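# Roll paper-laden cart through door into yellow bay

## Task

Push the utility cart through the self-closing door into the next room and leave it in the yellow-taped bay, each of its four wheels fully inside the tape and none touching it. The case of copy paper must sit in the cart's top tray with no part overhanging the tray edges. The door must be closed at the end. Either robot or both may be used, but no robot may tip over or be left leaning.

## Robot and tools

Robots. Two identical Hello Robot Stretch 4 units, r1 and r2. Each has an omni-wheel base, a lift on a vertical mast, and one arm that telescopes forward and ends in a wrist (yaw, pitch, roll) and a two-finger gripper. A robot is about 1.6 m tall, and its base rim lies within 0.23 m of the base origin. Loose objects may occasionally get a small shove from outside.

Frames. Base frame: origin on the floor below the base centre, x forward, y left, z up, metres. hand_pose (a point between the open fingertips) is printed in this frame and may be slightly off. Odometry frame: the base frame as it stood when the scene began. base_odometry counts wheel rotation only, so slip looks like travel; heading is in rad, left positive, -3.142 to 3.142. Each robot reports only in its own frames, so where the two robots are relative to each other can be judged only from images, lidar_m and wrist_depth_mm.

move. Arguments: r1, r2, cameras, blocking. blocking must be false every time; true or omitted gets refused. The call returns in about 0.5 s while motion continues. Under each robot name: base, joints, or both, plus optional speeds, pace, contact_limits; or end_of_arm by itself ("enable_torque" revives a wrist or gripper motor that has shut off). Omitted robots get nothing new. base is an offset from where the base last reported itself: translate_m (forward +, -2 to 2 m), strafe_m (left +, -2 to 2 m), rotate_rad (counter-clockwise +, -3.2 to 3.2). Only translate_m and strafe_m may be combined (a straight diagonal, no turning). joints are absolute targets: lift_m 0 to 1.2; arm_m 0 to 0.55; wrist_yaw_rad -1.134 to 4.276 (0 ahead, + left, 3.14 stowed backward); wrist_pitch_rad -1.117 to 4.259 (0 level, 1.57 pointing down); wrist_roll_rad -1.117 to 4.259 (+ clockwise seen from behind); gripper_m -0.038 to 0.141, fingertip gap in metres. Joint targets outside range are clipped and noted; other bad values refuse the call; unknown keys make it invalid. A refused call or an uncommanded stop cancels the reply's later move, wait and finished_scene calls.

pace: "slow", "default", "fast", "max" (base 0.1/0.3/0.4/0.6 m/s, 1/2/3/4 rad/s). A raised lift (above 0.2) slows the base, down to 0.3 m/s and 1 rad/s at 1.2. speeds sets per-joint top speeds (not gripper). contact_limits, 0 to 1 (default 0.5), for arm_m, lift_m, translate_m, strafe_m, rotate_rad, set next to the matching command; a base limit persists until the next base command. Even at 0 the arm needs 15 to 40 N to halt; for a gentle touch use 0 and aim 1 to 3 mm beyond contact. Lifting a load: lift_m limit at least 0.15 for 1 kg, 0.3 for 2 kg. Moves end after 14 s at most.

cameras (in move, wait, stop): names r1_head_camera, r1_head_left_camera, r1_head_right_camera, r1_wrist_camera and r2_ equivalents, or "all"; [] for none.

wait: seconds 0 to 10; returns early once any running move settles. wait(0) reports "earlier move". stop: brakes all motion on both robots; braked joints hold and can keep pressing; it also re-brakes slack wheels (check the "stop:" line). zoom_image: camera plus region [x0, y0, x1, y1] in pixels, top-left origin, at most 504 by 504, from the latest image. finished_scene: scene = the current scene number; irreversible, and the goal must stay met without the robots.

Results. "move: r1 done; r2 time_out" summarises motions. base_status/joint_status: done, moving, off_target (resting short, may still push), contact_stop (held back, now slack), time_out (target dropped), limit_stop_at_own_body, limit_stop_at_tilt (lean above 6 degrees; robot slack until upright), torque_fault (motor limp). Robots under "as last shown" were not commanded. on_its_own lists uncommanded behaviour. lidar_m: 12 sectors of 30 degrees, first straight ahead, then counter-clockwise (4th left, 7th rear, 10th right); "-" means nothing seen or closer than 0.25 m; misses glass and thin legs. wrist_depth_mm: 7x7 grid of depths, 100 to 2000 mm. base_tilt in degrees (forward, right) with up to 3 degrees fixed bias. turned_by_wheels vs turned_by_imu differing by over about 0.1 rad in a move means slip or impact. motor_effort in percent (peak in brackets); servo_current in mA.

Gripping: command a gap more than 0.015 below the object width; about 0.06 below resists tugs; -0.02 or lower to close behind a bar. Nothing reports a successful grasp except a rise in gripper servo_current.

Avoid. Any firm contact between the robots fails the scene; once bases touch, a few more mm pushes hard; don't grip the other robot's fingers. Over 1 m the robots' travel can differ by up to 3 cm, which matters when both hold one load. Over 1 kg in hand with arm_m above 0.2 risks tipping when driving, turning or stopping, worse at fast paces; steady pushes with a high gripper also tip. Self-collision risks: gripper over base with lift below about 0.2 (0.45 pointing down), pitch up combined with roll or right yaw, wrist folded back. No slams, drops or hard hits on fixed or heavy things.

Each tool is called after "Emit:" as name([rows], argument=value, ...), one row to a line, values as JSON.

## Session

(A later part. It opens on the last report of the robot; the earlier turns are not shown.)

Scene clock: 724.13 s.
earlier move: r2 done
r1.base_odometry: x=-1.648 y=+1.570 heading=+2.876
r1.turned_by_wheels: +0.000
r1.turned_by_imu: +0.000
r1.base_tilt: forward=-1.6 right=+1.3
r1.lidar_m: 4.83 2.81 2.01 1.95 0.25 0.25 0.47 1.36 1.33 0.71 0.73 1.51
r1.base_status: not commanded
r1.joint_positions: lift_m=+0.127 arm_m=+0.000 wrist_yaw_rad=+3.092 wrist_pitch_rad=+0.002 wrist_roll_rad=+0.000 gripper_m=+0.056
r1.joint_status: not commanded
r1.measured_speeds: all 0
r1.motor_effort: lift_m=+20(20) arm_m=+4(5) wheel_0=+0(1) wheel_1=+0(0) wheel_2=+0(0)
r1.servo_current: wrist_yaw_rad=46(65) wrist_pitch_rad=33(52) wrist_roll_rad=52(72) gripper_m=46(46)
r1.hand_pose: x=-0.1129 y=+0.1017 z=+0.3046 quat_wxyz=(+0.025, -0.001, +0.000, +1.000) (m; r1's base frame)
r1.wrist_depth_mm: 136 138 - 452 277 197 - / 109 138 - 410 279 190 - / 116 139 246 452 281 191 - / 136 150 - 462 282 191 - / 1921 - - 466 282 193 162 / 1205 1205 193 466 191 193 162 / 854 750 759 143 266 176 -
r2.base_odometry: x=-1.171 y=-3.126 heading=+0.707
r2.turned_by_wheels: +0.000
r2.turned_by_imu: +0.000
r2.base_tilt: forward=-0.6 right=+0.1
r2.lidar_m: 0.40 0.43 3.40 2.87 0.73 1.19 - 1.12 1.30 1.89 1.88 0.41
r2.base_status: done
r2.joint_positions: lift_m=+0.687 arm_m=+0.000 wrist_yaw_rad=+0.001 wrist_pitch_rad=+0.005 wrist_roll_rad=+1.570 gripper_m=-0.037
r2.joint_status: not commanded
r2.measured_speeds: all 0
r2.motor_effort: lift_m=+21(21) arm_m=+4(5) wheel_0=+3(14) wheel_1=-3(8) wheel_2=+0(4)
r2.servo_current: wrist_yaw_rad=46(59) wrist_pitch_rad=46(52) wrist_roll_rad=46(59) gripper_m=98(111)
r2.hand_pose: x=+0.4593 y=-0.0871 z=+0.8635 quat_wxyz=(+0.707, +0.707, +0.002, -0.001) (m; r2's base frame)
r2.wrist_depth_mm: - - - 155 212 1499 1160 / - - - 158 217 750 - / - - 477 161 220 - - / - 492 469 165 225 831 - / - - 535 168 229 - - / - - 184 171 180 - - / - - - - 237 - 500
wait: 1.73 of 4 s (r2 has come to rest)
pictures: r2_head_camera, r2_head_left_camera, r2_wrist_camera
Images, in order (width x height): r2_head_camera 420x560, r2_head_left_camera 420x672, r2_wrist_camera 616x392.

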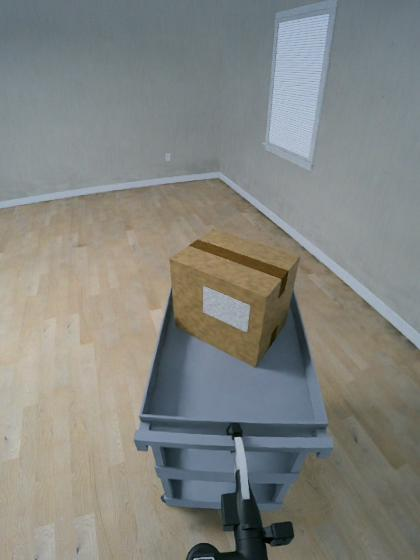

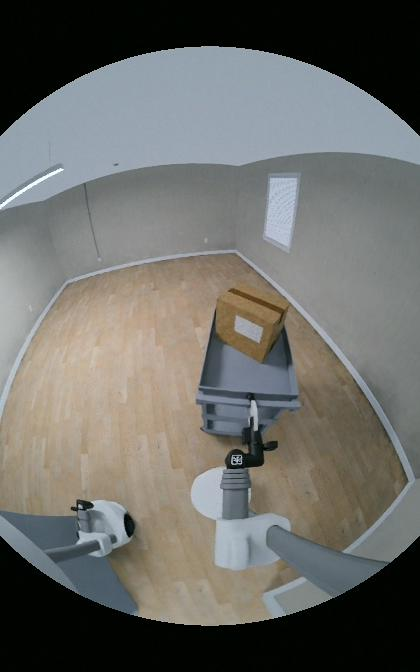

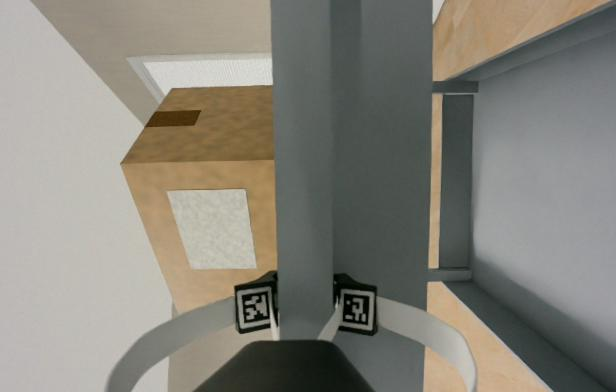

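Emit:
move(blocking=false, r2={"base":{"translate_m":-0.8},"pace":"slow"})

Emit:
wait(seconds=4, cameras=["r2_head_left_camera"])

Emit:
wait(seconds=5.5, cameras=["r2_head_camera","r2_head_left_camera","r2_wrist_camera","r2_head_right_camera","r1_head_right_camera"])

Scene clock: 733.77 s.
move: r2 moving
r1: as last shown
r1.lidar_m: 4.82 2.77 2.00 1.96 0.25 0.25 0.48 1.33 1.33 0.68 0.73 1.48
r1.servo_current: wrist_yaw_rad=52(65) wrist_pitch_rad=46(46) wrist_roll_rad=39(65) gripper_m=39(46)
r1.wrist_depth_mm: 136 138 - 449 276 197 - / 110 138 - 415 279 191 - / 116 139 245 459 281 191 - / 136 150 - 462 281 192 - / 1921 - - 473 281 192 162 / 1205 1205 194 469 190 193 161 / 842 759 750 143 266 175 -
r2.base_odometry: x=-1.180 y=-3.134 heading=+0.707
r2.turned_by_wheels: +0.000
r2.turned_by_imu: +0.000
r2.base_tilt: forward=-0.6 right=+0.1
r2.lidar_m: 0.40 0.45 3.44 2.85 0.73 1.20 - 1.10 1.28 1.87 1.89 0.41
r2.base_status: translate_m moving
r2.joint_positions: lift_m=+0.687 arm_m=+0.000 wrist_yaw_rad=+0.001 wrist_pitch_rad=+0.005 wrist_roll_rad=+1.570 gripper_m=-0.037
r2.joint_status: not commanded
r2.measured_speeds: translate_m=-0.049 strafe_m=+0.001 rotate_rad=+0.000 lift_m=+0.000 arm_m=+0.000 wrist_yaw_rad=+0.000 wrist_pitch_rad=+0.000 wrist_roll_rad=+0.000
r2.motor_effort: lift_m=+21(21) arm_m=+4(4) wheel_0=-7(9) wheel_1=-8(8) wheel_2=+13(13)
r2.servo_current: wrist_yaw_rad=52(59) wrist_pitch_rad=39(46) wrist_roll_rad=46(59) gripper_m=104(111)
r2.hand_pose: x=+0.4594 y=-0.0871 z=+0.8635 quat_wxyz=(+0.707, +0.707, +0.002, -0.001) (m; r2's base frame)
r2.wrist_depth_mm: - - - 156 213 1537 1160 / - - - 159 218 750 - / - - 480 163 222 - - / - 488 469 166 225 842 - / - - 535 169 229 - - / - - 183 171 179 - - / - - - - 237 - 500
pictures: none

Scene clock: 737.77 s.
earlier move: r2 moving
r1.base_odometry: x=-1.648 y=+1.570 heading=+2.876
r1.turned_by_wheels: +0.000
r1.turned_by_imu: +0.000
r1.base_tilt: forward=-1.6 right=+1.3
r1.lidar_m: 4.82 2.80 2.01 1.94 0.25 0.25 0.49 1.35 0.58 0.61 0.88 3.91
r1.base_status: not commanded
r1.joint_positions: lift_m=+0.127 arm_m=+0.000 wrist_yaw_rad=+3.092 wrist_pitch_rad=+0.002 wrist_roll_rad=+0.000 gripper_m=+0.056
r1.joint_status: not commanded
r1.measured_speeds: all 0
r1.motor_effort: lift_m=+20(20) arm_m=+4(5) wheel_0=+0(1) wheel_1=+0(0) wheel_2=+0(0)
r1.servo_current: wrist_yaw_rad=72(91) wrist_pitch_rad=39(52) wrist_roll_rad=46(78) gripper_m=46(52)
r1.hand_pose: x=-0.1129 y=+0.1017 z=+0.3046 quat_wxyz=(+0.025, -0.001, +0.000, +1.000) (m; r1's base frame)
r1.wrist_depth_mm: 136 138 - 452 277 197 - / 110 138 - 413 278 190 - / 116 139 245 459 281 191 - / 135 150 - 459 282 191 - / 1983 - - 462 282 193 162 / 1182 1205 195 466 191 193 162 / 842 759 750 143 265 175 -
r2.base_odometry: x=-1.475 y=-3.386 heading=+0.707
r2.turned_by_wheels: +0.000
r2.turned_by_imu: -0.001
r2.base_tilt: forward=-0.7 right=+0.1
r2.lidar_m: 0.41 0.51 3.30 0.61 0.66 1.02 3.73 0.75 0.85 1.42 2.00 0.37
r2.base_status: translate_m moving
r2.joint_positions: lift_m=+0.687 arm_m=+0.000 wrist_yaw_rad=-0.001 wrist_pitch_rad=+0.005 wrist_roll_rad=+1.570 gripper_m=-0.037
r2.joint_status: not commanded
r2.measured_speeds: translate_m=-0.101 strafe_m=+0.000 rotate_rad=+0.000 lift_m=+0.000 arm_m=+0.000 wrist_yaw_rad=+0.000 wrist_pitch_rad=+0.000 wrist_roll_rad=+0.000
r2.motor_effort: lift_m=+21(21) arm_m=-3(4) wheel_0=-6(14) wheel_1=-6(9) wheel_2=+8(14)
r2.servo_current: wrist_yaw_rad=39(59) wrist_pitch_rad=39(52) wrist_roll_rad=46(65) gripper_m=104(111)
r2.hand_pose: x=+0.4592 y=-0.0877 z=+0.8635 quat_wxyz=(+0.707, +0.707, +0.001, -0.002) (m; r2's base frame)
r2.wrist_depth_mm: - - 500 125 179 - - / - 442 430 129 189 - - / - 459 445 138 200 - - / - - 535 148 214 - - / - - - 156 225 - - / - - 184 169 178 1618 496 / - - - - - 1708 459
wait: 4.00 s; no rest
pictures: r2_head_left_camera
Images, in order (width x height): r2_head_left_camera 420x672.

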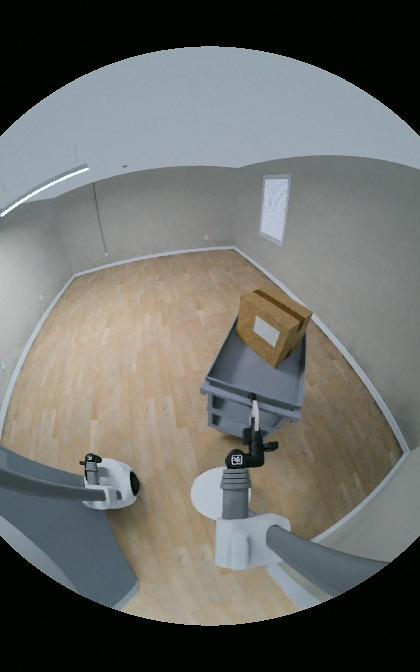

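Scene clock: 742.57 s.
earlier move: r2 done
r1.base_odometry: x=-1.648 y=+1.570 heading=+2.876
r1.turned_by_wheels: +0.000
r1.turned_by_imu: +0.000
r1.base_tilt: forward=-1.6 right=+1.3
r1.lidar_m: 4.85 2.79 2.02 1.95 0.25 0.25 0.48 0.71 0.66 0.75 1.32 3.88
r1.base_status: not commanded
r1.joint_positions: lift_m=+0.127 arm_m=+0.000 wrist_yaw_rad=+3.092 wrist_pitch_rad=+0.002 wrist_roll_rad=+0.000 gripper_m=+0.056
r1.joint_status: not commanded
r1.measured_speeds: all 0
r1.motor_effort: lift_m=+20(20) arm_m=+4(5) wheel_0=-1(1) wheel_1=+0(0) wheel_2=+0(0)
r1.servo_current: wrist_yaw_rad=33(91) wrist_pitch_rad=46(52) wrist_roll_rad=59(78) gripper_m=39(52)
r1.hand_pose: x=-0.1129 y=+0.1017 z=+0.3046 quat_wxyz=(+0.025, -0.001, +0.000, +1.000) (m; r1's base frame)
r1.wrist_depth_mm: 135 138 - 452 276 198 - / 110 138 - 415 278 190 - / 116 139 245 455 279 191 - / 136 149 - 462 281 191 - / 1921 - - 459 281 193 162 / 1182 1229 194 469 191 192 162 / 831 759 750 143 265 176 -
r2.base_odometry: x=-1.779 y=-3.646 heading=+0.707
r2.turned_by_wheels: +0.000
r2.turned_by_imu: -0.001
r2.base_tilt: forward=-0.7 right=+0.0
r2.lidar_m: 0.44 5.42 0.65 0.73 0.75 0.83 3.34 3.30 0.46 0.72 2.11 0.35
r2.base_status: done
r2.joint_positions: lift_m=+0.687 arm_m=+0.000 wrist_yaw_rad=-0.002 wrist_pitch_rad=+0.005 wrist_roll_rad=+1.570 gripper_m=-0.037
r2.joint_status: not commanded
r2.measured_speeds: all 0
r2.motor_effort: lift_m=+21(21) arm_m=-4(4) wheel_0=-7(14) wheel_1=-7(9) wheel_2=+4(14)
r2.servo_current: wrist_yaw_rad=59(59) wrist_pitch_rad=46(52) wrist_roll_rad=52(65) gripper_m=104(111)
r2.hand_pose: x=+0.4591 y=-0.0881 z=+0.8635 quat_wxyz=(+0.707, +0.707, +0.001, -0.003) (m; r2's base frame)
r2.wrist_depth_mm: - 351 355 - 140 - - / - 418 421 - - - - / - - 549 - 172 - - / - - - 114 194 - - / - - - 131 222 1618 512 / - - 184 153 178 1576 469 / - - - - 364 362 375
wait: 4.80 of 5.5 s (r2 has come to rest)
pictures: r1_head_right_camera, r2_head_camera, r2_head_left_camera, r2_head_right_camera, r2_wrist_camera
Images, in order (width x height): r1_head_right_camera 420x672, r2_head_camera 420x560, r2_head_left_camera 420x672, r2_head_right_camera 420x672, r2_wrist_camera 616x392.

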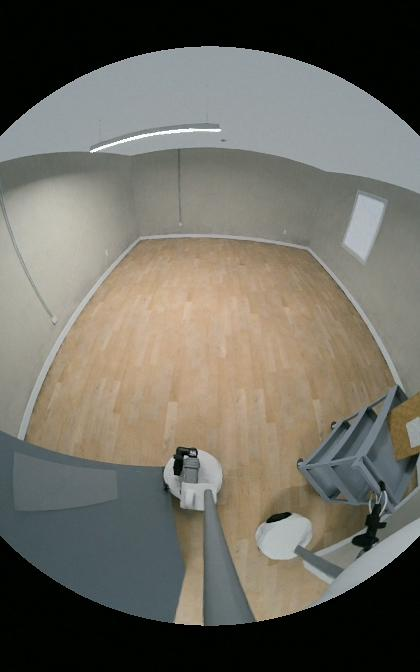

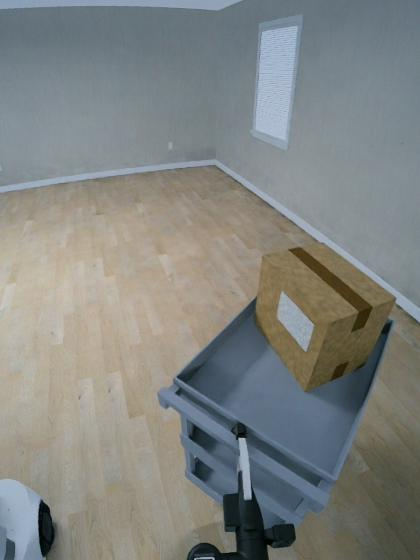

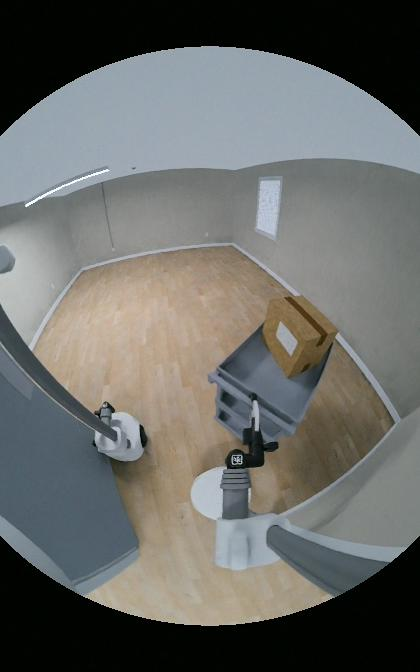

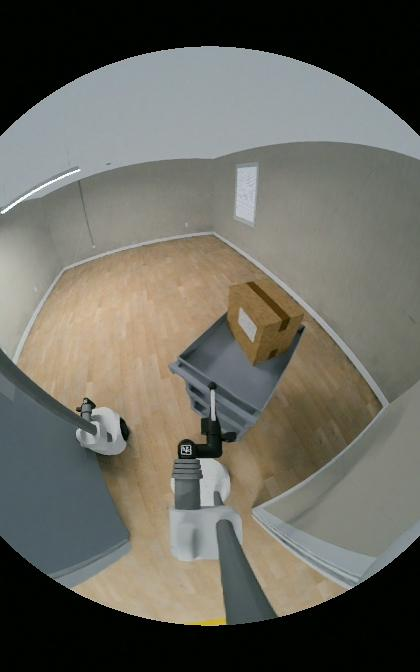

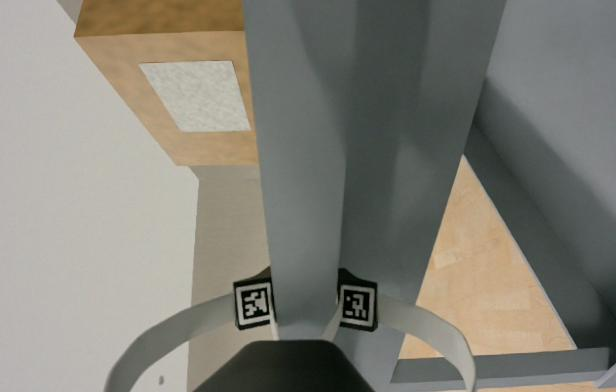

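Emit:
move(blocking=false, r2={"base":{"translate_m":-0.7},"pace":"slow","contact_limits":{"translate_m":0.4}})

Emit:
wait(seconds=4, cameras=["r2_head_left_camera"])

Emit:
wait(seconds=4, cameras=["r2_head_camera","r2_head_left_camera","r2_wrist_camera","r2_head_right_camera","r1_head_right_camera"])

Scene clock: 828.50 s.
move: r2 moving
r1: as last shown
r1.lidar_m: 4.84 2.77 2.02 1.95 0.25 0.25 0.47 0.70 0.67 0.74 1.35 3.88
r1.motor_effort: lift_m=+20(20) arm_m=+5(5) wheel_0=-1(1) wheel_1=+0(0) wheel_2=+0(0)
r1.servo_current: wrist_yaw_rad=59(59) wrist_pitch_rad=46(46) wrist_roll_rad=39(59) gripper_m=46(46)
r1.wrist_depth_mm: 136 138 - 449 276 197 - / 109 138 - 410 277 191 - / 116 139 246 459 279 191 - / 135 150 - 462 282 192 - / 1921 - - 462 282 192 162 / 1205 1205 193 469 191 193 162 / 831 741 759 143 266 176 -
r2.base_odometry: x=-1.788 y=-3.654 heading=+0.706
r2.turned_by_wheels: -0.001
r2.turned_by_imu: +0.000
r2.base_tilt: forward=-0.7 right=+0.1
r2.lidar_m: 0.46 5.43 0.67 0.74 0.75 0.85 3.32 3.31 0.45 0.71 2.11 0.32
r2.base_status: translate_m moving
r2.joint_positions: lift_m=+0.687 arm_m=+0.000 wrist_yaw_rad=-0.002 wrist_pitch_rad=+0.005 wrist_roll_rad=+1.570 gripper_m=-0.037
r2.joint_status: not commanded
r2.measured_speeds: translate_m=-0.048 strafe_m=+0.000 rotate_rad=+0.002 lift_m=+0.000 arm_m=+0.000 wrist_yaw_rad=+0.000 wrist_pitch_rad=+0.000 wrist_roll_rad=+0.000
r2.motor_effort: lift_m=+21(21) arm_m=-4(4) wheel_0=-8(13) wheel_1=-8(10) wheel_2=+8(10)
r2.servo_current: wrist_yaw_rad=52(65) wrist_pitch_rad=46(46) wrist_roll_rad=46(59) gripper_m=98(104)
r2.contact_limits: translate_m 0.4
r2.hand_pose: x=+0.4591 y=-0.0881 z=+0.8635 quat_wxyz=(+0.707, +0.707, +0.001, -0.003) (m; r2's base frame)
r2.wrist_depth_mm: - 353 355 - 140 - - / - 421 421 - - - - / - - 554 - 173 - - / - - - 115 194 - - / - - - 131 223 1576 512 / - - 184 158 178 1618 469 / - - - - 364 362 373
pictures: none

Scene clock: 832.50 s.
earlier move: r2 moving
r1.base_odometry: x=-1.648 y=+1.570 heading=+2.876
r1.turned_by_wheels: +0.000
r1.turned_by_imu: +0.000
r1.base_tilt: forward=-1.6 right=+1.3
r1.lidar_m: 4.84 2.80 2.00 1.94 0.25 0.25 0.48 0.87 0.77 0.95 2.91 3.89
r1.base_status: not commanded
r1.joint_positions: lift_m=+0.127 arm_m=+0.000 wrist_yaw_rad=+3.092 wrist_pitch_rad=+0.002 wrist_roll_rad=+0.000 gripper_m=+0.056
r1.joint_status: not commanded
r1.measured_speeds: all 0
r1.motor_effort: lift_m=+20(20) arm_m=+4(5) wheel_0=+0(1) wheel_1=+0(0) wheel_2=+0(0)
r1.servo_current: wrist_yaw_rad=59(72) wrist_pitch_rad=46(52) wrist_roll_rad=52(65) gripper_m=39(46)
r1.hand_pose: x=-0.1129 y=+0.1017 z=+0.3046 quat_wxyz=(+0.025, -0.001, +0.000, +1.000) (m; r1's base frame)
r1.wrist_depth_mm: 136 138 - 445 278 198 - / 110 138 - 413 279 191 - / 116 139 245 459 281 191 - / 136 150 - 462 282 192 - / 878 1921 - 462 281 192 162 / 904 1098 193 469 191 192 162 / 809 741 750 143 265 176 -
r2.base_odometry: x=-2.083 y=-3.905 heading=+0.706
r2.turned_by_wheels: +0.000
r2.turned_by_imu: -0.002
r2.base_tilt: forward=-0.7 right=+0.1
r2.lidar_m: 0.48 0.91 0.82 0.60 0.58 2.86 2.93 2.95 2.65 0.33 0.34 0.34
r2.base_status: translate_m moving
r2.joint_positions: lift_m=+0.687 arm_m=+0.000 wrist_yaw_rad=-0.005 wrist_pitch_rad=+0.005 wrist_roll_rad=+1.570 gripper_m=-0.037
r2.joint_status: not commanded
r2.measured_speeds: translate_m=-0.101 strafe_m=-0.002 rotate_rad=-0.002 lift_m=+0.000 arm_m=+0.000 wrist_yaw_rad=+0.000 wrist_pitch_rad=+0.000 wrist_roll_rad=+0.000
r2.motor_effort: lift_m=+21(21) arm_m=-3(4) wheel_0=-11(13) wheel_1=-7(10) wheel_2=+5(10)
r2.servo_current: wrist_yaw_rad=52(65) wrist_pitch_rad=46(52) wrist_roll_rad=39(65) gripper_m=104(111)
r2.contact_limits: translate_m 0.4
r2.hand_pose: x=+0.4588 y=-0.0889 z=+0.8635 quat_wxyz=(+0.707, +0.707, +0.000, -0.004) (m; r2's base frame)
r2.wrist_depth_mm: - 370 362 - - - - / - 539 477 - - - - / - - - - 162 - - / - - - - 183 544 530 / - - - 115 222 1576 477 / - - 185 140 176 1618 445 / - - - - 377 1576 1138
wait: 4.00 s; no rest
pictures: r2_head_left_camera
Images, in order (width x height): r2_head_left_camera 420x672.

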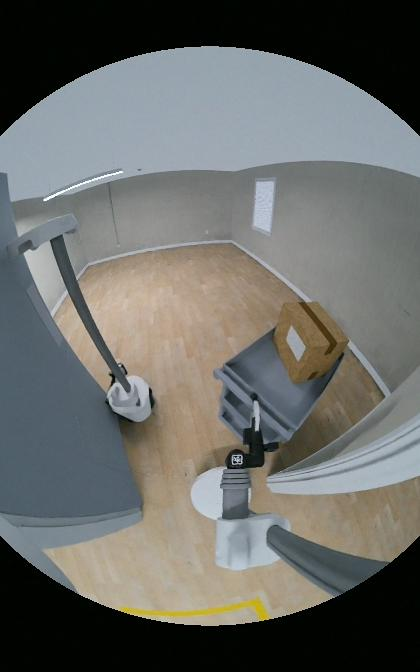

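Scene clock: 836.27 s.
earlier move: r2 done
r1.base_odometry: x=-1.648 y=+1.570 heading=+2.876
r1.turned_by_wheels: +0.000
r1.turned_by_imu: +0.000
r1.base_tilt: forward=-1.6 right=+1.3
r1.lidar_m: 4.83 2.82 2.00 1.95 0.25 0.25 0.49 0.85 0.85 2.81 2.90 3.89
r1.base_status: not commanded
r1.joint_positions: lift_m=+0.127 arm_m=+0.000 wrist_yaw_rad=+3.092 wrist_pitch_rad=+0.002 wrist_roll_rad=+0.000 gripper_m=+0.056
r1.joint_status: not commanded
r1.measured_speeds: all 0
r1.motor_effort: lift_m=+20(20) arm_m=+4(5) wheel_0=+0(1) wheel_1=+0(0) wheel_2=+0(0)
r1.servo_current: wrist_yaw_rad=46(72) wrist_pitch_rad=46(52) wrist_roll_rad=26(72) gripper_m=39(52)
r1.hand_pose: x=-0.1129 y=+0.1017 z=+0.3046 quat_wxyz=(+0.025, -0.001, +0.000, +1.000) (m; r1's base frame)
r1.wrist_depth_mm: 136 138 - 452 276 197 - / 109 138 - 413 278 191 - / 116 139 245 459 281 191 - / 136 150 - 459 282 191 - / 1098 1205 - 462 281 192 162 / 1138 1160 193 466 191 192 161 / 866 759 768 143 264 176 -
r2.base_odometry: x=-2.311 y=-4.099 heading=+0.707
r2.turned_by_wheels: +0.001
r2.turned_by_imu: -0.002
r2.base_tilt: forward=-0.7 right=+0.0
r2.lidar_m: 0.44 1.10 0.60 0.56 2.41 2.73 2.66 2.65 2.77 2.36 0.48 0.34
r2.base_status: done
r2.joint_positions: lift_m=+0.687 arm_m=+0.000 wrist_yaw_rad=+0.002 wrist_pitch_rad=+0.005 wrist_roll_rad=+1.570 gripper_m=-0.037
r2.joint_status: not commanded
r2.measured_speeds: all 0
r2.motor_effort: lift_m=+21(21) arm_m=-3(4) wheel_0=-1(19) wheel_1=-3(11) wheel_2=+7(17)
r2.servo_current: wrist_yaw_rad=46(65) wrist_pitch_rad=46(52) wrist_roll_rad=59(65) gripper_m=104(111)
r2.contact_limits: translate_m 0.4
r2.hand_pose: x=+0.4595 y=-0.0869 z=+0.8635 quat_wxyz=(+0.707, +0.707, +0.002, -0.001) (m; r2's base frame)
r2.wrist_depth_mm: - 343 351 - 136 - - / - 421 421 - 150 - - / - - 554 - 168 - - / - - - 107 195 564 - / - - - 126 217 1618 496 / - - 183 150 178 1618 466 / - - - - 362 362 370
wait: 3.77 of 4 s (r2 has come to rest)
pictures: r1_head_right_camera, r2_head_camera, r2_head_left_camera, r2_head_right_camera, r2_wrist_camera
Images, in order (width x height): r1_head_right_camera 420x672, r2_head_camera 420x560, r2_head_left_camera 420x672, r2_head_right_camera 420x672, r2_wrist_camera 616x392.

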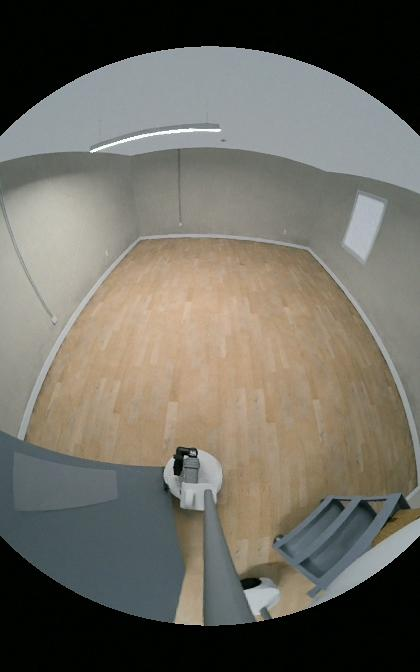

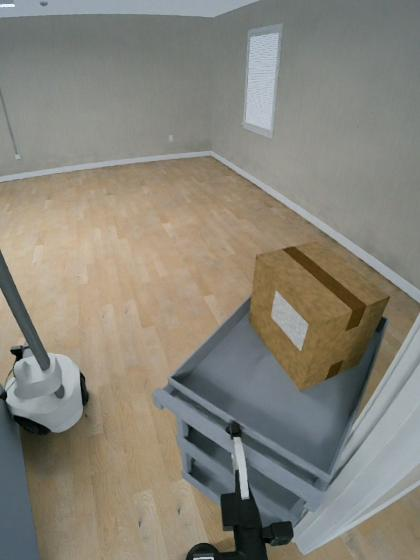

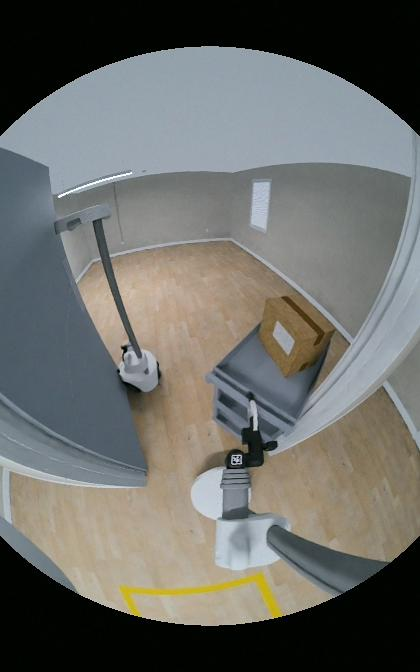

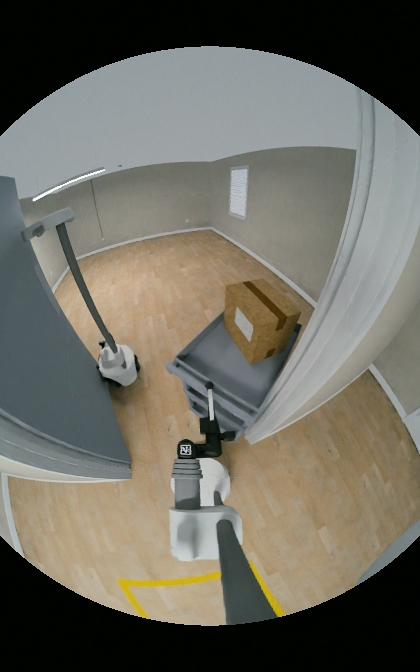

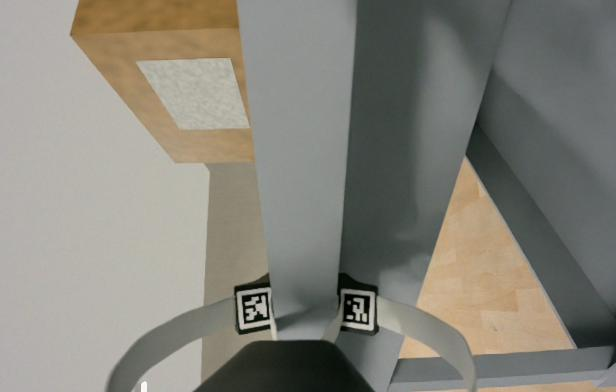

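Emit:
move(blocking=false, r2={"base":{"strafe_m":0.14},"pace":"slow","contact_limits":{"strafe_m":0.4}})

Emit:
wait(seconds=3, cameras=["r2_head_camera","r2_head_left_camera","r2_head_right_camera"])

Emit:
zoom_image(camera="r2_head_camera", region=[140, 240, 420, 560])

Scene clock: 846.07 s.
move: r2 moving
r1: as last shown
r1.lidar_m: 4.82 2.78 2.01 1.95 0.25 0.25 0.46 0.84 0.85 2.81 2.89 3.89
r1.motor_effort: lift_m=+20(20) arm_m=+5(5) wheel_0=+0(1) wheel_1=+0(0) wheel_2=+0(0)
r1.servo_current: wrist_yaw_rad=59(72) wrist_pitch_rad=46(46) wrist_roll_rad=39(59) gripper_m=39(46)
r1.wrist_depth_mm: 136 138 - 449 277 197 - / 109 138 - 413 277 190 - / 116 139 246 455 281 191 - / 136 150 - 459 281 192 - / 1118 1182 - 462 282 191 162 / 1118 1098 194 462 191 192 161 / 854 759 759 143 265 175 -
r2.base_odometry: x=-2.320 y=-4.089 heading=+0.706
r2.turned_by_wheels: +0.000
r2.turned_by_imu: +0.000
r2.base_tilt: forward=-0.7 right=+0.1
r2.lidar_m: 0.44 1.12 0.60 0.55 2.39 2.72 2.65 2.67 2.80 2.36 0.51 0.34
r2.base_status: strafe_m moving
r2.joint_positions: lift_m=+0.687 arm_m=+0.000 wrist_yaw_rad=+0.000 wrist_pitch_rad=+0.005 wrist_roll_rad=+1.570 gripper_m=-0.037
r2.joint_status: not commanded
r2.measured_speeds: translate_m=+0.000 strafe_m=+0.055 rotate_rad=+0.001 lift_m=+0.000 arm_m=+0.000 wrist_yaw_rad=-0.038 wrist_pitch_rad=+0.000 wrist_roll_rad=+0.000
r2.motor_effort: lift_m=+21(21) arm_m=-4(4) wheel_0=-12(12) wheel_1=+7(8) wheel_2=+0(6)
r2.servo_current: wrist_yaw_rad=59(59) wrist_pitch_rad=46(52) wrist_roll_rad=52(52) gripper_m=98(104)
r2.contact_limits: strafe_m 0.4
r2.hand_pose: x=+0.4593 y=-0.0875 z=+0.8635 quat_wxyz=(+0.707, +0.707, +0.002, -0.002) (m; r2's base frame)
r2.wrist_depth_mm: - 351 353 - 141 - - / - 418 418 - 159 - - / - - 544 105 173 - - / - - - 116 195 - - / - - - 132 222 1618 496 / - - 184 158 177 1618 469 / - - - - 357 - 375
pictures: none

Scene clock: 848.10 s.
earlier move: r2 done
r1.base_odometry: x=-1.648 y=+1.570 heading=+2.876
r1.turned_by_wheels: +0.000
r1.turned_by_imu: +0.000
r1.base_tilt: forward=-1.6 right=+1.3
r1.lidar_m: 4.83 2.79 2.01 1.94 0.25 0.25 0.45 0.73 0.78 2.79 2.90 3.88
r1.base_status: not commanded
r1.joint_positions: lift_m=+0.127 arm_m=+0.000 wrist_yaw_rad=+3.092 wrist_pitch_rad=+0.002 wrist_roll_rad=+0.000 gripper_m=+0.056
r1.joint_status: not commanded
r1.measured_speeds: all 0
r1.motor_effort: lift_m=+20(20) arm_m=+4(5) wheel_0=+0(1) wheel_1=+0(0) wheel_2=+0(0)
r1.servo_current: wrist_yaw_rad=46(72) wrist_pitch_rad=39(52) wrist_roll_rad=39(65) gripper_m=46(46)
r1.hand_pose: x=-0.1129 y=+0.1017 z=+0.3046 quat_wxyz=(+0.025, -0.001, +0.000, +1.000) (m; r1's base frame)
r1.wrist_depth_mm: 136 138 - 449 277 197 - / 110 138 - 415 278 191 - / 117 139 246 452 282 191 - / 135 150 - 462 281 192 - / 1708 1138 1708 459 283 192 162 / 1182 1078 194 466 190 192 161 / 866 741 750 143 266 176 -
r2.base_odometry: x=-2.402 y=-3.993 heading=+0.707
r2.turned_by_wheels: +0.001
r2.turned_by_imu: +0.000
r2.base_tilt: forward=-0.7 right=+0.0
r2.lidar_m: 0.44 1.01 0.43 0.41 2.29 2.60 2.70 2.69 2.95 2.48 0.59 0.32
r2.base_status: done
r2.joint_positions: lift_m=+0.687 arm_m=+0.000 wrist_yaw_rad=-0.006 wrist_pitch_rad=+0.005 wrist_roll_rad=+1.570 gripper_m=-0.037
r2.joint_status: not commanded
r2.measured_speeds: all 0
r2.motor_effort: lift_m=+21(21) arm_m=-3(4) wheel_0=-3(17) wheel_1=+5(8) wheel_2=+0(6)
r2.servo_current: wrist_yaw_rad=46(65) wrist_pitch_rad=46(52) wrist_roll_rad=46(59) gripper_m=104(104)
r2.contact_limits: strafe_m 0.4
r2.hand_pose: x=+0.4588 y=-0.0891 z=+0.8635 quat_wxyz=(+0.707, +0.707, +0.000, -0.004) (m; r2's base frame)
r2.wrist_depth_mm: - 355 343 - 132 - - / - 455 436 - 147 - - / - - 585 - 170 - - / - - - 103 189 559 - / - - - 123 220 1576 500 / - - 185 147 177 1618 459 / - - - - 368 370 379
wait: 2.03 of 3 s (r2 has come to rest)
pictures: r2_head_camera, r2_head_left_camera, r2_head_right_camera
Images, in order (width x height): r2_head_camera 420x560, r2_head_left_camera 420x672, r2_head_right_camera 420x672.

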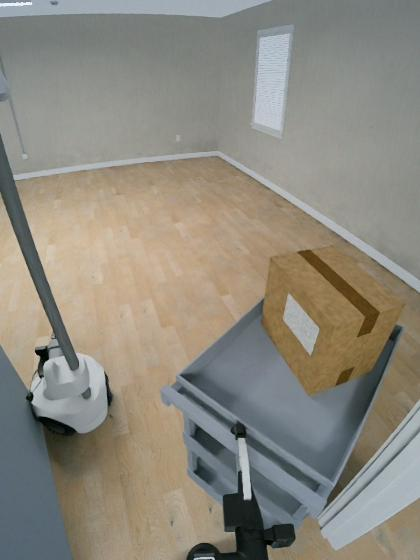

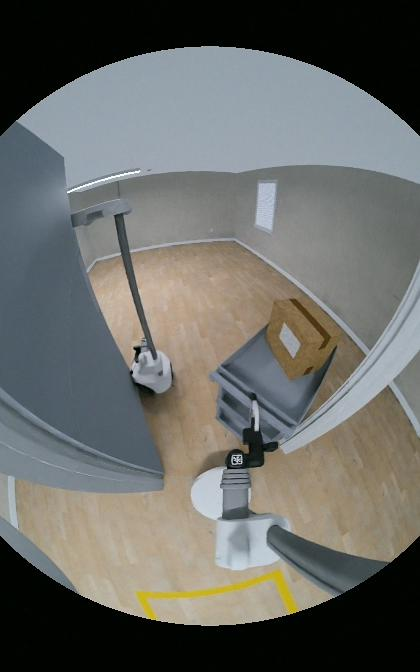

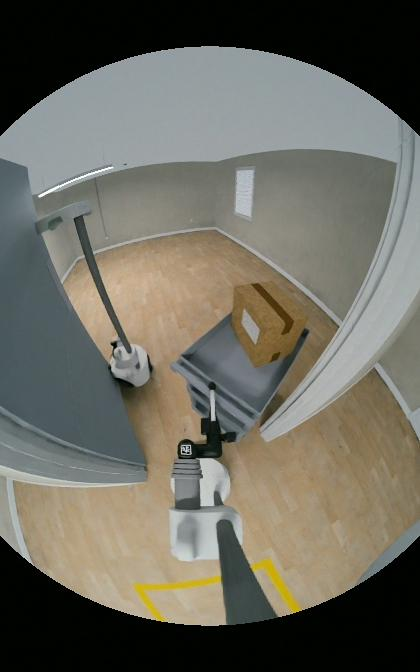

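Scaled by 1.575 from the camera's 420x560 image, which has a finer 1200x1600 frame.

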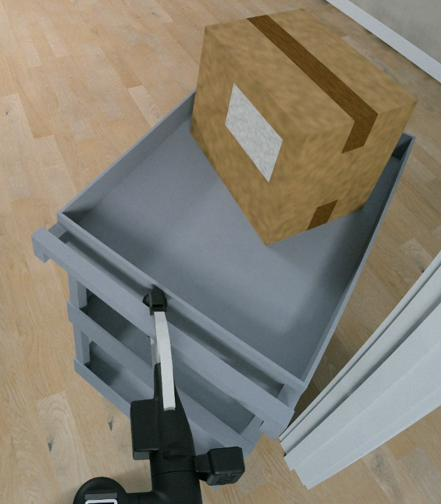

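Emit:
move(blocking=false, r2={"base":{"rotate_rad":0.25},"pace":"slow"})

Emit:
wait(seconds=2, cameras=["r2_head_camera"])

Emit:
move(blocking=false, r2={"base":{"translate_m":-0.3},"pace":"slow","contact_limits":{"translate_m":0.4}})

Emit:
wait(seconds=5, cameras=["r2_head_camera","r2_head_left_camera","r2_head_right_camera","r2_wrist_camera"])

Scene clock: 856.83 s.
move: r2 moving
r1: as last shown
r1.lidar_m: 4.83 2.81 2.02 1.94 0.25 0.25 0.44 0.69 0.72 2.79 2.89 3.89
r1.servo_current: wrist_yaw_rad=59(72) wrist_pitch_rad=39(52) wrist_roll_rad=46(59) gripper_m=39(46)
r1.wrist_depth_mm: 136 138 - 449 277 198 - / 110 138 - 413 279 191 - / 117 139 244 459 281 191 - / 136 150 - 466 281 192 - / 1708 1118 1661 466 279 192 162 / 1205 1060 193 466 190 192 162 / 842 750 759 143 266 175 -
r2.base_odometry: x=-2.402 y=-3.993 heading=+0.831
r2.turned_by_wheels: +0.124
r2.turned_by_imu: +0.120
r2.base_tilt: forward=-0.7 right=+0.0
r2.lidar_m: 0.44 0.81 0.44 0.41 2.30 2.79 2.70 2.68 2.76 2.28 0.41 0.33
r2.base_status: rotate_rad moving
r2.joint_positions: lift_m=+0.687 arm_m=+0.000 wrist_yaw_rad=-0.009 wrist_pitch_rad=+0.005 wrist_roll_rad=+1.570 gripper_m=-0.037
r2.joint_status: not commanded
r2.measured_speeds: translate_m=+0.002 strafe_m=+0.000 rotate_rad=+0.488 lift_m=+0.000 arm_m=+0.000 wrist_yaw_rad=+0.000 wrist_pitch_rad=+0.000 wrist_roll_rad=+0.000
r2.motor_effort: lift_m=+21(21) arm_m=-4(4) wheel_0=-15(16) wheel_1=-10(11) wheel_2=-13(15)
r2.servo_current: wrist_yaw_rad=46(72) wrist_pitch_rad=46(46) wrist_roll_rad=46(59) gripper_m=104(104)
r2.hand_pose: x=+0.4585 y=-0.0901 z=+0.8635 quat_wxyz=(+0.707, +0.707, -0.002, -0.005) (m; r2's base frame)
r2.wrist_depth_mm: - 370 392 - - 114 - / - - 500 - - 131 - / - - - - - - - / - - - - 188 554 525 / - - - - 222 1576 473 / - - 184 134 177 1537 436 / - - - - - 1708 1160
pictures: none

Scene clock: 857.67 s.
earlier move: r2 done
r1.base_odometry: x=-1.648 y=+1.570 heading=+2.876
r1.turned_by_wheels: +0.000
r1.turned_by_imu: +0.000
r1.base_tilt: forward=-1.6 right=+1.3
r1.lidar_m: 4.83 2.77 2.01 1.95 0.25 0.25 0.48 0.66 0.70 2.80 2.90 3.92
r1.base_status: not commanded
r1.joint_positions: lift_m=+0.127 arm_m=+0.000 wrist_yaw_rad=+3.092 wrist_pitch_rad=+0.002 wrist_roll_rad=+0.000 gripper_m=+0.056
r1.joint_status: not commanded
r1.measured_speeds: all 0
r1.motor_effort: lift_m=+20(20) arm_m=+5(5) wheel_0=+0(1) wheel_1=+0(0) wheel_2=+0(0)
r1.servo_current: wrist_yaw_rad=59(72) wrist_pitch_rad=39(52) wrist_roll_rad=39(59) gripper_m=39(46)
r1.hand_pose: x=-0.1129 y=+0.1017 z=+0.3046 quat_wxyz=(+0.025, -0.001, +0.000, +1.000) (m; r1's base frame)
r1.wrist_depth_mm: 136 138 - 449 278 198 - / 109 138 - 413 278 191 - / 116 139 244 459 279 191 - / 135 150 - 459 281 191 - / 1708 1118 1708 466 282 193 162 / 1182 1060 191 466 191 192 162 / 842 759 750 143 266 176 -
r2.base_odometry: x=-2.402 y=-3.993 heading=+0.956
r2.turned_by_wheels: +0.125
r2.turned_by_imu: +0.122
r2.base_tilt: forward=-0.7 right=+0.1
r2.lidar_m: 0.45 0.64 0.42 0.40 2.34 2.87 2.71 2.76 2.60 0.63 0.42 0.31
r2.base_status: done
r2.joint_positions: lift_m=+0.687 arm_m=+0.000 wrist_yaw_rad=-0.005 wrist_pitch_rad=+0.005 wrist_roll_rad=+1.570 gripper_m=-0.037
r2.joint_status: not commanded
r2.measured_speeds: all 0
r2.motor_effort: lift_m=+21(21) arm_m=+4(5) wheel_0=-1(16) wheel_1=-4(11) wheel_2=-5(15)
r2.servo_current: wrist_yaw_rad=65(72) wrist_pitch_rad=39(52) wrist_roll_rad=52(59) gripper_m=98(104)
r2.hand_pose: x=+0.4588 y=-0.0890 z=+0.8635 quat_wxyz=(+0.707, +0.707, +0.000, -0.004) (m; r2's base frame)
r2.wrist_depth_mm: - - - - - - - / - - - - - - - / - - - - - - - / - - - - - - 477 / - - - - - 1499 459 / - - - - 160 394 399 / - - - - - - 866
wait: 0.83 of 2 s (r2 has come to rest)
pictures: r2_head_camera
Images, in order (width x height): r2_head_camera 420x560.

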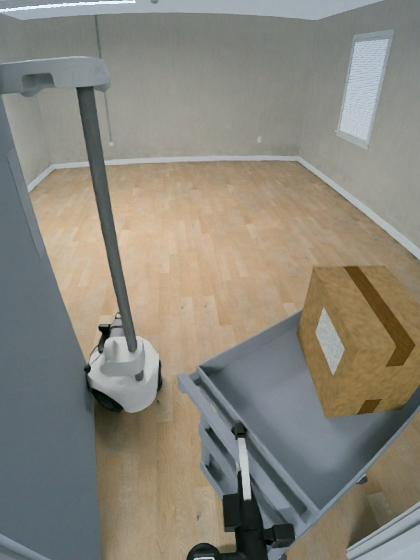

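Scene clock: 858.17 s.
move: r2 moving
r1: as last shown
r1.lidar_m: 4.83 2.81 2.01 1.94 0.26 0.25 0.46 0.65 0.71 2.80 2.90 3.89
r1.motor_effort: lift_m=+20(20) arm_m=+4(5) wheel_0=+0(0) wheel_1=+0(0) wheel_2=+0(0)
r1.servo_current: wrist_yaw_rad=39(65) wrist_pitch_rad=46(46) wrist_roll_rad=59(65) gripper_m=39(46)
r1.wrist_depth_mm: 136 138 - 449 277 198 - / 109 138 - 413 277 191 - / 116 139 245 455 279 191 - / 136 150 - 462 281 191 - / 1118 1118 1708 459 282 192 162 / 1160 1078 192 469 191 192 162 / 854 741 759 143 265 176 -
r2.base_odometry: x=-2.409 y=-4.003 heading=+0.956
r2.turned_by_wheels: +0.000
r2.turned_by_imu: +0.000
r2.base_tilt: forward=-0.7 right=+0.1
r2.lidar_m: 0.46 0.62 0.42 0.45 2.34 2.84 2.70 2.77 2.60 0.63 0.39 0.34
r2.base_status: translate_m moving
r2.joint_positions: lift_m=+0.687 arm_m=+0.000 wrist_yaw_rad=-0.005 wrist_pitch_rad=+0.005 wrist_roll_rad=+1.570 gripper_m=-0.037
r2.joint_status: not commanded
r2.measured_speeds: translate_m=-0.049 strafe_m=+0.000 rotate_rad=+0.003 lift_m=+0.000 arm_m=+0.000 wrist_yaw_rad=+0.000 wrist_pitch_rad=+0.000 wrist_roll_rad=+0.000
r2.motor_effort: lift_m=+21(21) arm_m=+5(5) wheel_0=-9(13) wheel_1=-9(10) wheel_2=+10(10)
r2.servo_current: wrist_yaw_rad=52(65) wrist_pitch_rad=46(46) wrist_roll_rad=46(52) gripper_m=98(104)
r2.contact_limits: translate_m 0.4
r2.hand_pose: x=+0.4588 y=-0.0890 z=+0.8635 quat_wxyz=(+0.707, +0.707, +0.000, -0.004) (m; r2's base frame)
r2.wrist_depth_mm: - - - - - - - / - - - - - - - / - - - - - - - / - - - - - - 484 / - - - - - 1499 459 / - - - - 167 397 430 / - - - - - - 878
pictures: none

Scene clock: 861.97 s.
earlier move: r2 done
r1.base_odometry: x=-1.648 y=+1.570 heading=+2.876
r1.turned_by_wheels: +0.000
r1.turned_by_imu: +0.000
r1.base_tilt: forward=-1.6 right=+1.3
r1.lidar_m: 4.83 2.79 2.02 1.93 0.25 0.25 0.47 0.54 0.56 2.81 2.91 3.91
r1.base_status: not commanded
r1.joint_positions: lift_m=+0.127 arm_m=+0.000 wrist_yaw_rad=+3.092 wrist_pitch_rad=+0.002 wrist_roll_rad=+0.000 gripper_m=+0.056
r1.joint_status: not commanded
r1.measured_speeds: all 0
r1.motor_effort: lift_m=+20(20) arm_m=+4(5) wheel_0=+0(1) wheel_1=+0(0) wheel_2=+0(0)
r1.servo_current: wrist_yaw_rad=52(78) wrist_pitch_rad=46(52) wrist_roll_rad=39(65) gripper_m=39(46)
r1.hand_pose: x=-0.1129 y=+0.1017 z=+0.3046 quat_wxyz=(+0.025, -0.001, +0.000, +1.000) (m; r1's base frame)
r1.wrist_depth_mm: 136 138 - 449 277 198 - / 109 138 - 413 277 190 - / 116 139 244 459 281 191 - / 136 150 - 459 281 191 - / 150 1366 1499 462 282 193 162 / - 1098 192 466 191 193 161 / 854 759 759 143 265 176 -
r2.base_odometry: x=-2.575 y=-4.238 heading=+0.956
r2.turned_by_wheels: +0.001
r2.turned_by_imu: +0.001
r2.base_tilt: forward=-0.6 right=+0.1
r2.lidar_m: 0.41 0.43 0.55 1.35 2.32 2.57 2.38 2.45 2.61 2.12 0.73 0.40
r2.base_status: done
r2.joint_positions: lift_m=+0.687 arm_m=+0.000 wrist_yaw_rad=+0.002 wrist_pitch_rad=+0.005 wrist_roll_rad=+1.570 gripper_m=-0.037
r2.joint_status: not commanded
r2.measured_speeds: all 0
r2.motor_effort: lift_m=+21(21) arm_m=+4(5) wheel_0=-2(13) wheel_1=-4(10) wheel_2=+7(12)
r2.servo_current: wrist_yaw_rad=39(65) wrist_pitch_rad=46(52) wrist_roll_rad=59(59) gripper_m=98(104)
r2.contact_limits: translate_m 0.4
r2.hand_pose: x=+0.4594 y=-0.0869 z=+0.8635 quat_wxyz=(+0.707, +0.707, +0.002, -0.001) (m; r2's base frame)
r2.wrist_depth_mm: - - - 140 195 - - / - - 508 145 203 768 - / - 449 439 150 210 - - / - - 492 157 219 - - / - - 580 163 227 - - / - - 184 169 179 1281 - / - - - - - 1138 473
wait: 3.80 of 5 s (r2 has come to rest)
pictures: r2_head_camera, r2_head_left_camera, r2_head_right_camera, r2_wrist_camera
Images, in order (width x height): r2_head_camera 420x560, r2_head_left_camera 420x672, r2_head_right_camera 420x672, r2_wrist_camera 616x392.

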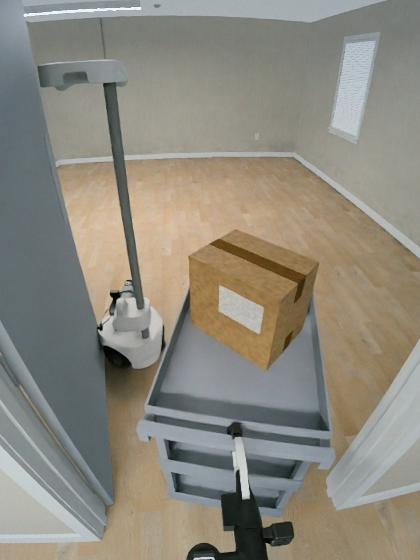

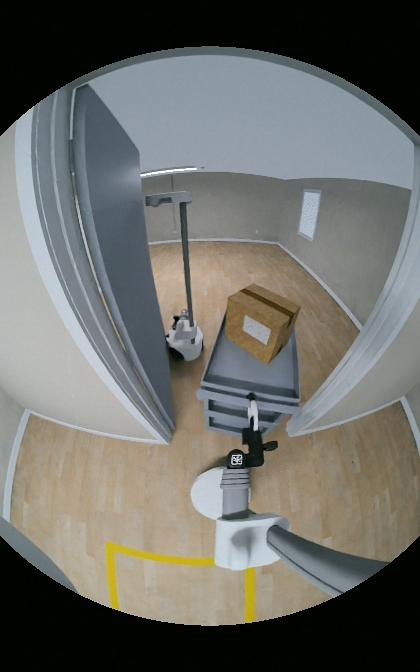

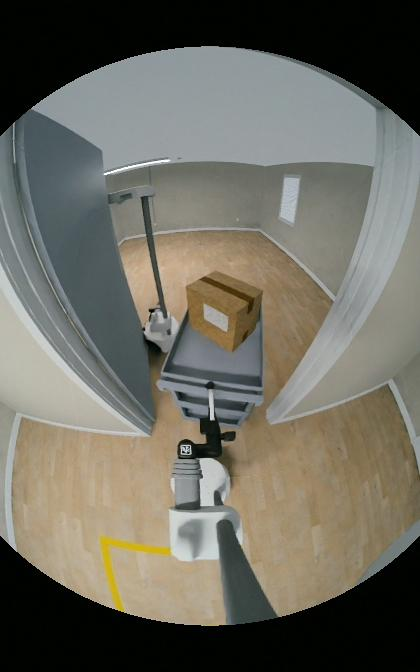

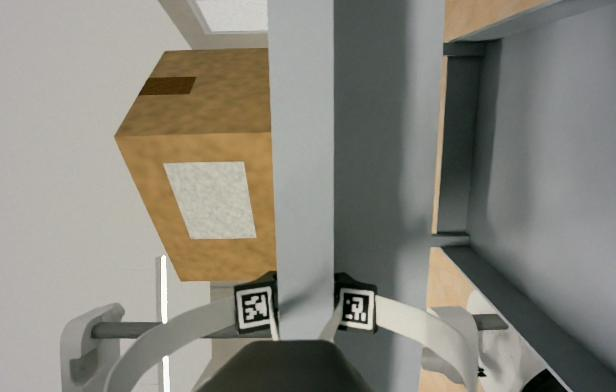

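Emit:
move(blocking=false, r2={"base":{"translate_m":-0.4},"pace":"slow","contact_limits":{"translate_m":0.4}})

Emit:
wait(seconds=6, cameras=["r2_head_camera","r2_head_left_camera","r2_head_right_camera"])

Scene clock: 867.03 s.
move: r2 moving
r1: as last shown
r1.lidar_m: 4.84 2.80 2.01 1.96 0.25 0.25 0.48 0.53 0.58 2.81 2.90 3.90
r1.motor_effort: lift_m=+20(20) arm_m=+4(5) wheel_0=-1(1) wheel_1=+0(0) wheel_2=+0(0)
r1.servo_current: wrist_yaw_rad=65(65) wrist_pitch_rad=39(46) wrist_roll_rad=46(59) gripper_m=46(46)
r1.wrist_depth_mm: 136 138 - 449 277 198 - / 110 138 - 413 278 191 - / 116 139 246 455 279 191 - / 136 149 - 462 281 191 - / 150 1430 1537 466 282 191 162 / - 1098 192 466 190 192 162 / 854 750 750 143 265 175 -
r2.base_odometry: x=-2.582 y=-4.248 heading=+0.956
r2.turned_by_wheels: +0.000
r2.turned_by_imu: +0.000
r2.base_tilt: forward=-0.6 right=+0.1
r2.lidar_m: 0.39 0.46 0.57 1.37 2.32 2.53 2.38 2.45 2.65 2.22 0.75 0.40
r2.base_status: translate_m moving
r2.joint_positions: lift_m=+0.687 arm_m=+0.000 wrist_yaw_rad=+0.002 wrist_pitch_rad=+0.005 wrist_roll_rad=+1.570 gripper_m=-0.037
r2.joint_status: not commanded
r2.measured_speeds: translate_m=-0.048 strafe_m=+0.000 rotate_rad=+0.000 lift_m=+0.000 arm_m=+0.000 wrist_yaw_rad=+0.000 wrist_pitch_rad=+0.000 wrist_roll_rad=+0.000
r2.motor_effort: lift_m=+21(21) arm_m=+5(5) wheel_0=-7(7) wheel_1=-6(8) wheel_2=+13(13)
r2.servo_current: wrist_yaw_rad=46(59) wrist_pitch_rad=46(46) wrist_roll_rad=39(52) gripper_m=98(104)
r2.contact_limits: translate_m 0.4
r2.hand_pose: x=+0.4594 y=-0.0869 z=+0.8635 quat_wxyz=(+0.707, +0.707, +0.002, -0.001) (m; r2's base frame)
r2.wrist_depth_mm: - - - 140 197 699 - / - - 508 145 204 778 - / - 449 439 151 212 - - / - - 492 158 219 - - / - - 580 164 228 - - / - - 183 169 179 1118 - / - - - - - 1118 480
pictures: none

Scene clock: 871.83 s.
earlier move: r2 done
r1.base_odometry: x=-1.648 y=+1.570 heading=+2.876
r1.turned_by_wheels: +0.000
r1.turned_by_imu: +0.000
r1.base_tilt: forward=-1.6 right=+1.3
r1.lidar_m: 4.81 2.80 2.03 1.96 0.25 0.25 0.46 0.84 1.34 2.79 2.91 3.90
r1.base_status: not commanded
r1.joint_positions: lift_m=+0.127 arm_m=+0.000 wrist_yaw_rad=+3.092 wrist_pitch_rad=+0.002 wrist_roll_rad=+0.000 gripper_m=+0.056
r1.joint_status: not commanded
r1.measured_speeds: all 0
r1.motor_effort: lift_m=+20(20) arm_m=+4(5) wheel_0=+0(1) wheel_1=+0(0) wheel_2=+0(0)
r1.servo_current: wrist_yaw_rad=52(72) wrist_pitch_rad=46(52) wrist_roll_rad=59(65) gripper_m=39(46)
r1.hand_pose: x=-0.1129 y=+0.1017 z=+0.3046 quat_wxyz=(+0.025, -0.001, +0.000, +1.000) (m; r1's base frame)
r1.wrist_depth_mm: 136 138 - 455 276 198 - / 109 138 960 413 279 190 - / 116 139 242 455 282 191 - / 136 150 976 462 281 191 - / 1708 - 991 466 282 193 162 / 1078 1182 193 466 190 193 162 / 831 741 750 143 265 176 -
r2.base_odometry: x=-2.806 y=-4.564 heading=+0.956
r2.turned_by_wheels: +0.000
r2.turned_by_imu: +0.002
r2.base_tilt: forward=-0.7 right=+0.1
r2.lidar_m: 0.35 0.33 1.08 2.24 2.31 2.13 2.00 2.07 2.65 2.47 1.26 0.46
r2.base_status: done
r2.joint_positions: lift_m=+0.687 arm_m=+0.000 wrist_yaw_rad=+0.003 wrist_pitch_rad=+0.005 wrist_roll_rad=+1.570 gripper_m=-0.037
r2.joint_status: not commanded
r2.measured_speeds: all 0
r2.motor_effort: lift_m=+21(21) arm_m=+5(5) wheel_0=-1(12) wheel_1=-3(9) wheel_2=+7(14)
r2.servo_current: wrist_yaw_rad=59(65) wrist_pitch_rad=46(52) wrist_roll_rad=59(59) gripper_m=98(104)
r2.contact_limits: translate_m 0.4
r2.hand_pose: x=+0.4595 y=-0.0865 z=+0.8635 quat_wxyz=(+0.707, +0.707, +0.003, -0.001) (m; r2's base frame)
r2.wrist_depth_mm: - - - 240 - 1537 1138 / - - - 221 293 1499 1098 / - - - 205 271 1708 512 / - - - 196 255 798 - / - - 508 183 241 831 - / - 466 185 172 180 - - / - 480 477 - 215 - -
wait: 4.80 of 6 s (r2 has come to rest)
pictures: r2_head_camera, r2_head_left_camera, r2_head_right_camera
Images, in order (width x height): r2_head_camera 420x560, r2_head_left_camera 420x672, r2_head_right_camera 420x672.

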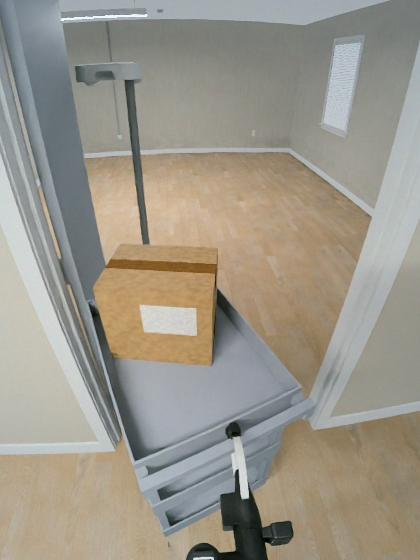

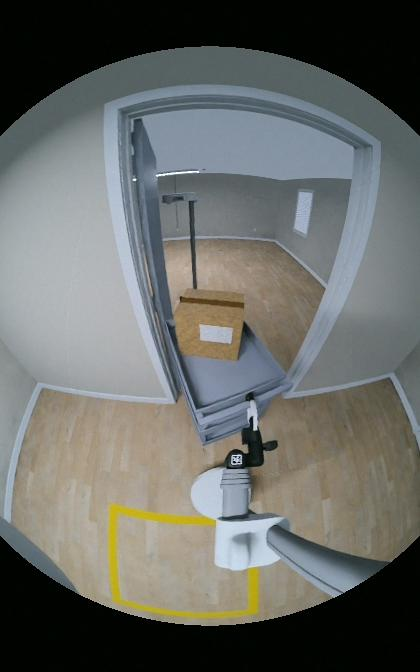

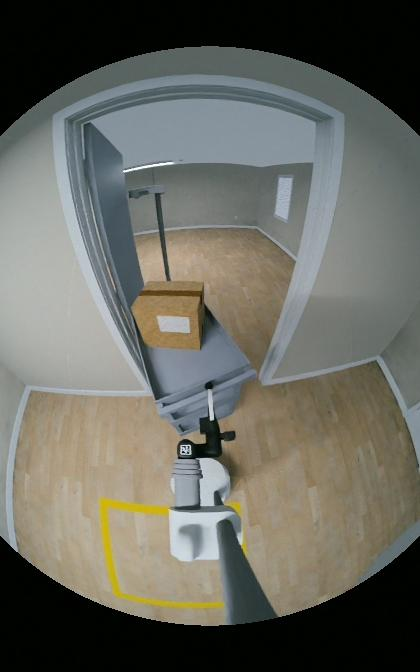

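Emit:
move(blocking=false, r2={"base":{"translate_m":-0.25,"strafe_m":0.13},"pace":"slow","contact_limits":{"translate_m":0.4,"strafe_m":0.4}})

Emit:
wait(seconds=5, cameras=["r2_head_camera","r2_head_left_camera","r2_head_right_camera"])

r2: "contact_limits": translate_m and strafe_m are given together and make one move, which takes one limit: state it under one of them only
Scene clock: 879.63 s.
r1.base_odometry: x=-1.648 y=+1.570 heading=+2.876
r1.turned_by_wheels: +0.000
r1.turned_by_imu: +0.000
r1.base_tilt: forward=-1.6 right=+1.3
r1.lidar_m: 4.83 2.80 2.01 1.96 0.25 0.25 0.49 0.85 1.33 2.80 2.91 3.88
r1.base_status: not commanded
r1.joint_positions: lift_m=+0.127 arm_m=+0.000 wrist_yaw_rad=+3.092 wrist_pitch_rad=+0.002 wrist_roll_rad=+0.000 gripper_m=+0.056
r1.joint_status: not commanded
r1.measured_speeds: all 0
r1.motor_effort: lift_m=+20(20) arm_m=+4(5) wheel_0=+0(1) wheel_1=+0(0) wheel_2=+0(0)
r1.servo_current: wrist_yaw_rad=46(72) wrist_pitch_rad=46(52) wrist_roll_rad=46(65) gripper_m=39(46)
r1.hand_pose: x=-0.1129 y=+0.1017 z=+0.3046 quat_wxyz=(+0.025, -0.001, +0.000, +1.000) (m; r1's base frame)
r1.wrist_depth_mm: 136 138 - 452 276 198 - / 110 139 976 415 278 190 - / 116 138 241 459 279 190 - / 136 150 991 455 281 191 - / 1708 - 991 466 283 191 161 / 1060 1182 194 469 191 192 161 / 842 741 750 143 265 176 -
r2.base_odometry: x=-2.806 y=-4.564 heading=+0.956
r2.turned_by_wheels: +0.000
r2.turned_by_imu: +0.000
r2.base_tilt: forward=-0.7 right=+0.0
r2.lidar_m: 0.33 0.35 1.11 2.24 2.27 2.11 1.99 2.06 2.62 2.49 1.25 0.46
r2.base_status: done
r2.joint_positions: lift_m=+0.687 arm_m=+0.000 wrist_yaw_rad=+0.003 wrist_pitch_rad=+0.005 wrist_roll_rad=+1.570 gripper_m=-0.037
r2.joint_status: not commanded
r2.measured_speeds: all 0
r2.motor_effort: lift_m=+21(21) arm_m=+5(5) wheel_0=-1(12) wheel_1=-3(9) wheel_2=+7(14)
r2.servo_current: wrist_yaw_rad=39(65) wrist_pitch_rad=46(52) wrist_roll_rad=52(59) gripper_m=111(104)
r2.contact_limits: translate_m 0.4
r2.hand_pose: x=+0.4595 y=-0.0865 z=+0.8635 quat_wxyz=(+0.707, +0.707, +0.003, -0.001) (m; r2's base frame)
r2.wrist_depth_mm: - - - 240 - 1537 1160 / - - - 222 294 1464 1138 / - - - 206 271 1708 512 / - - - 195 255 809 - / - - 512 183 241 831 - / - 473 184 171 179 - - / - 480 480 - 216 - -
pictures: none

not run: a call was refused earlier in this reply.


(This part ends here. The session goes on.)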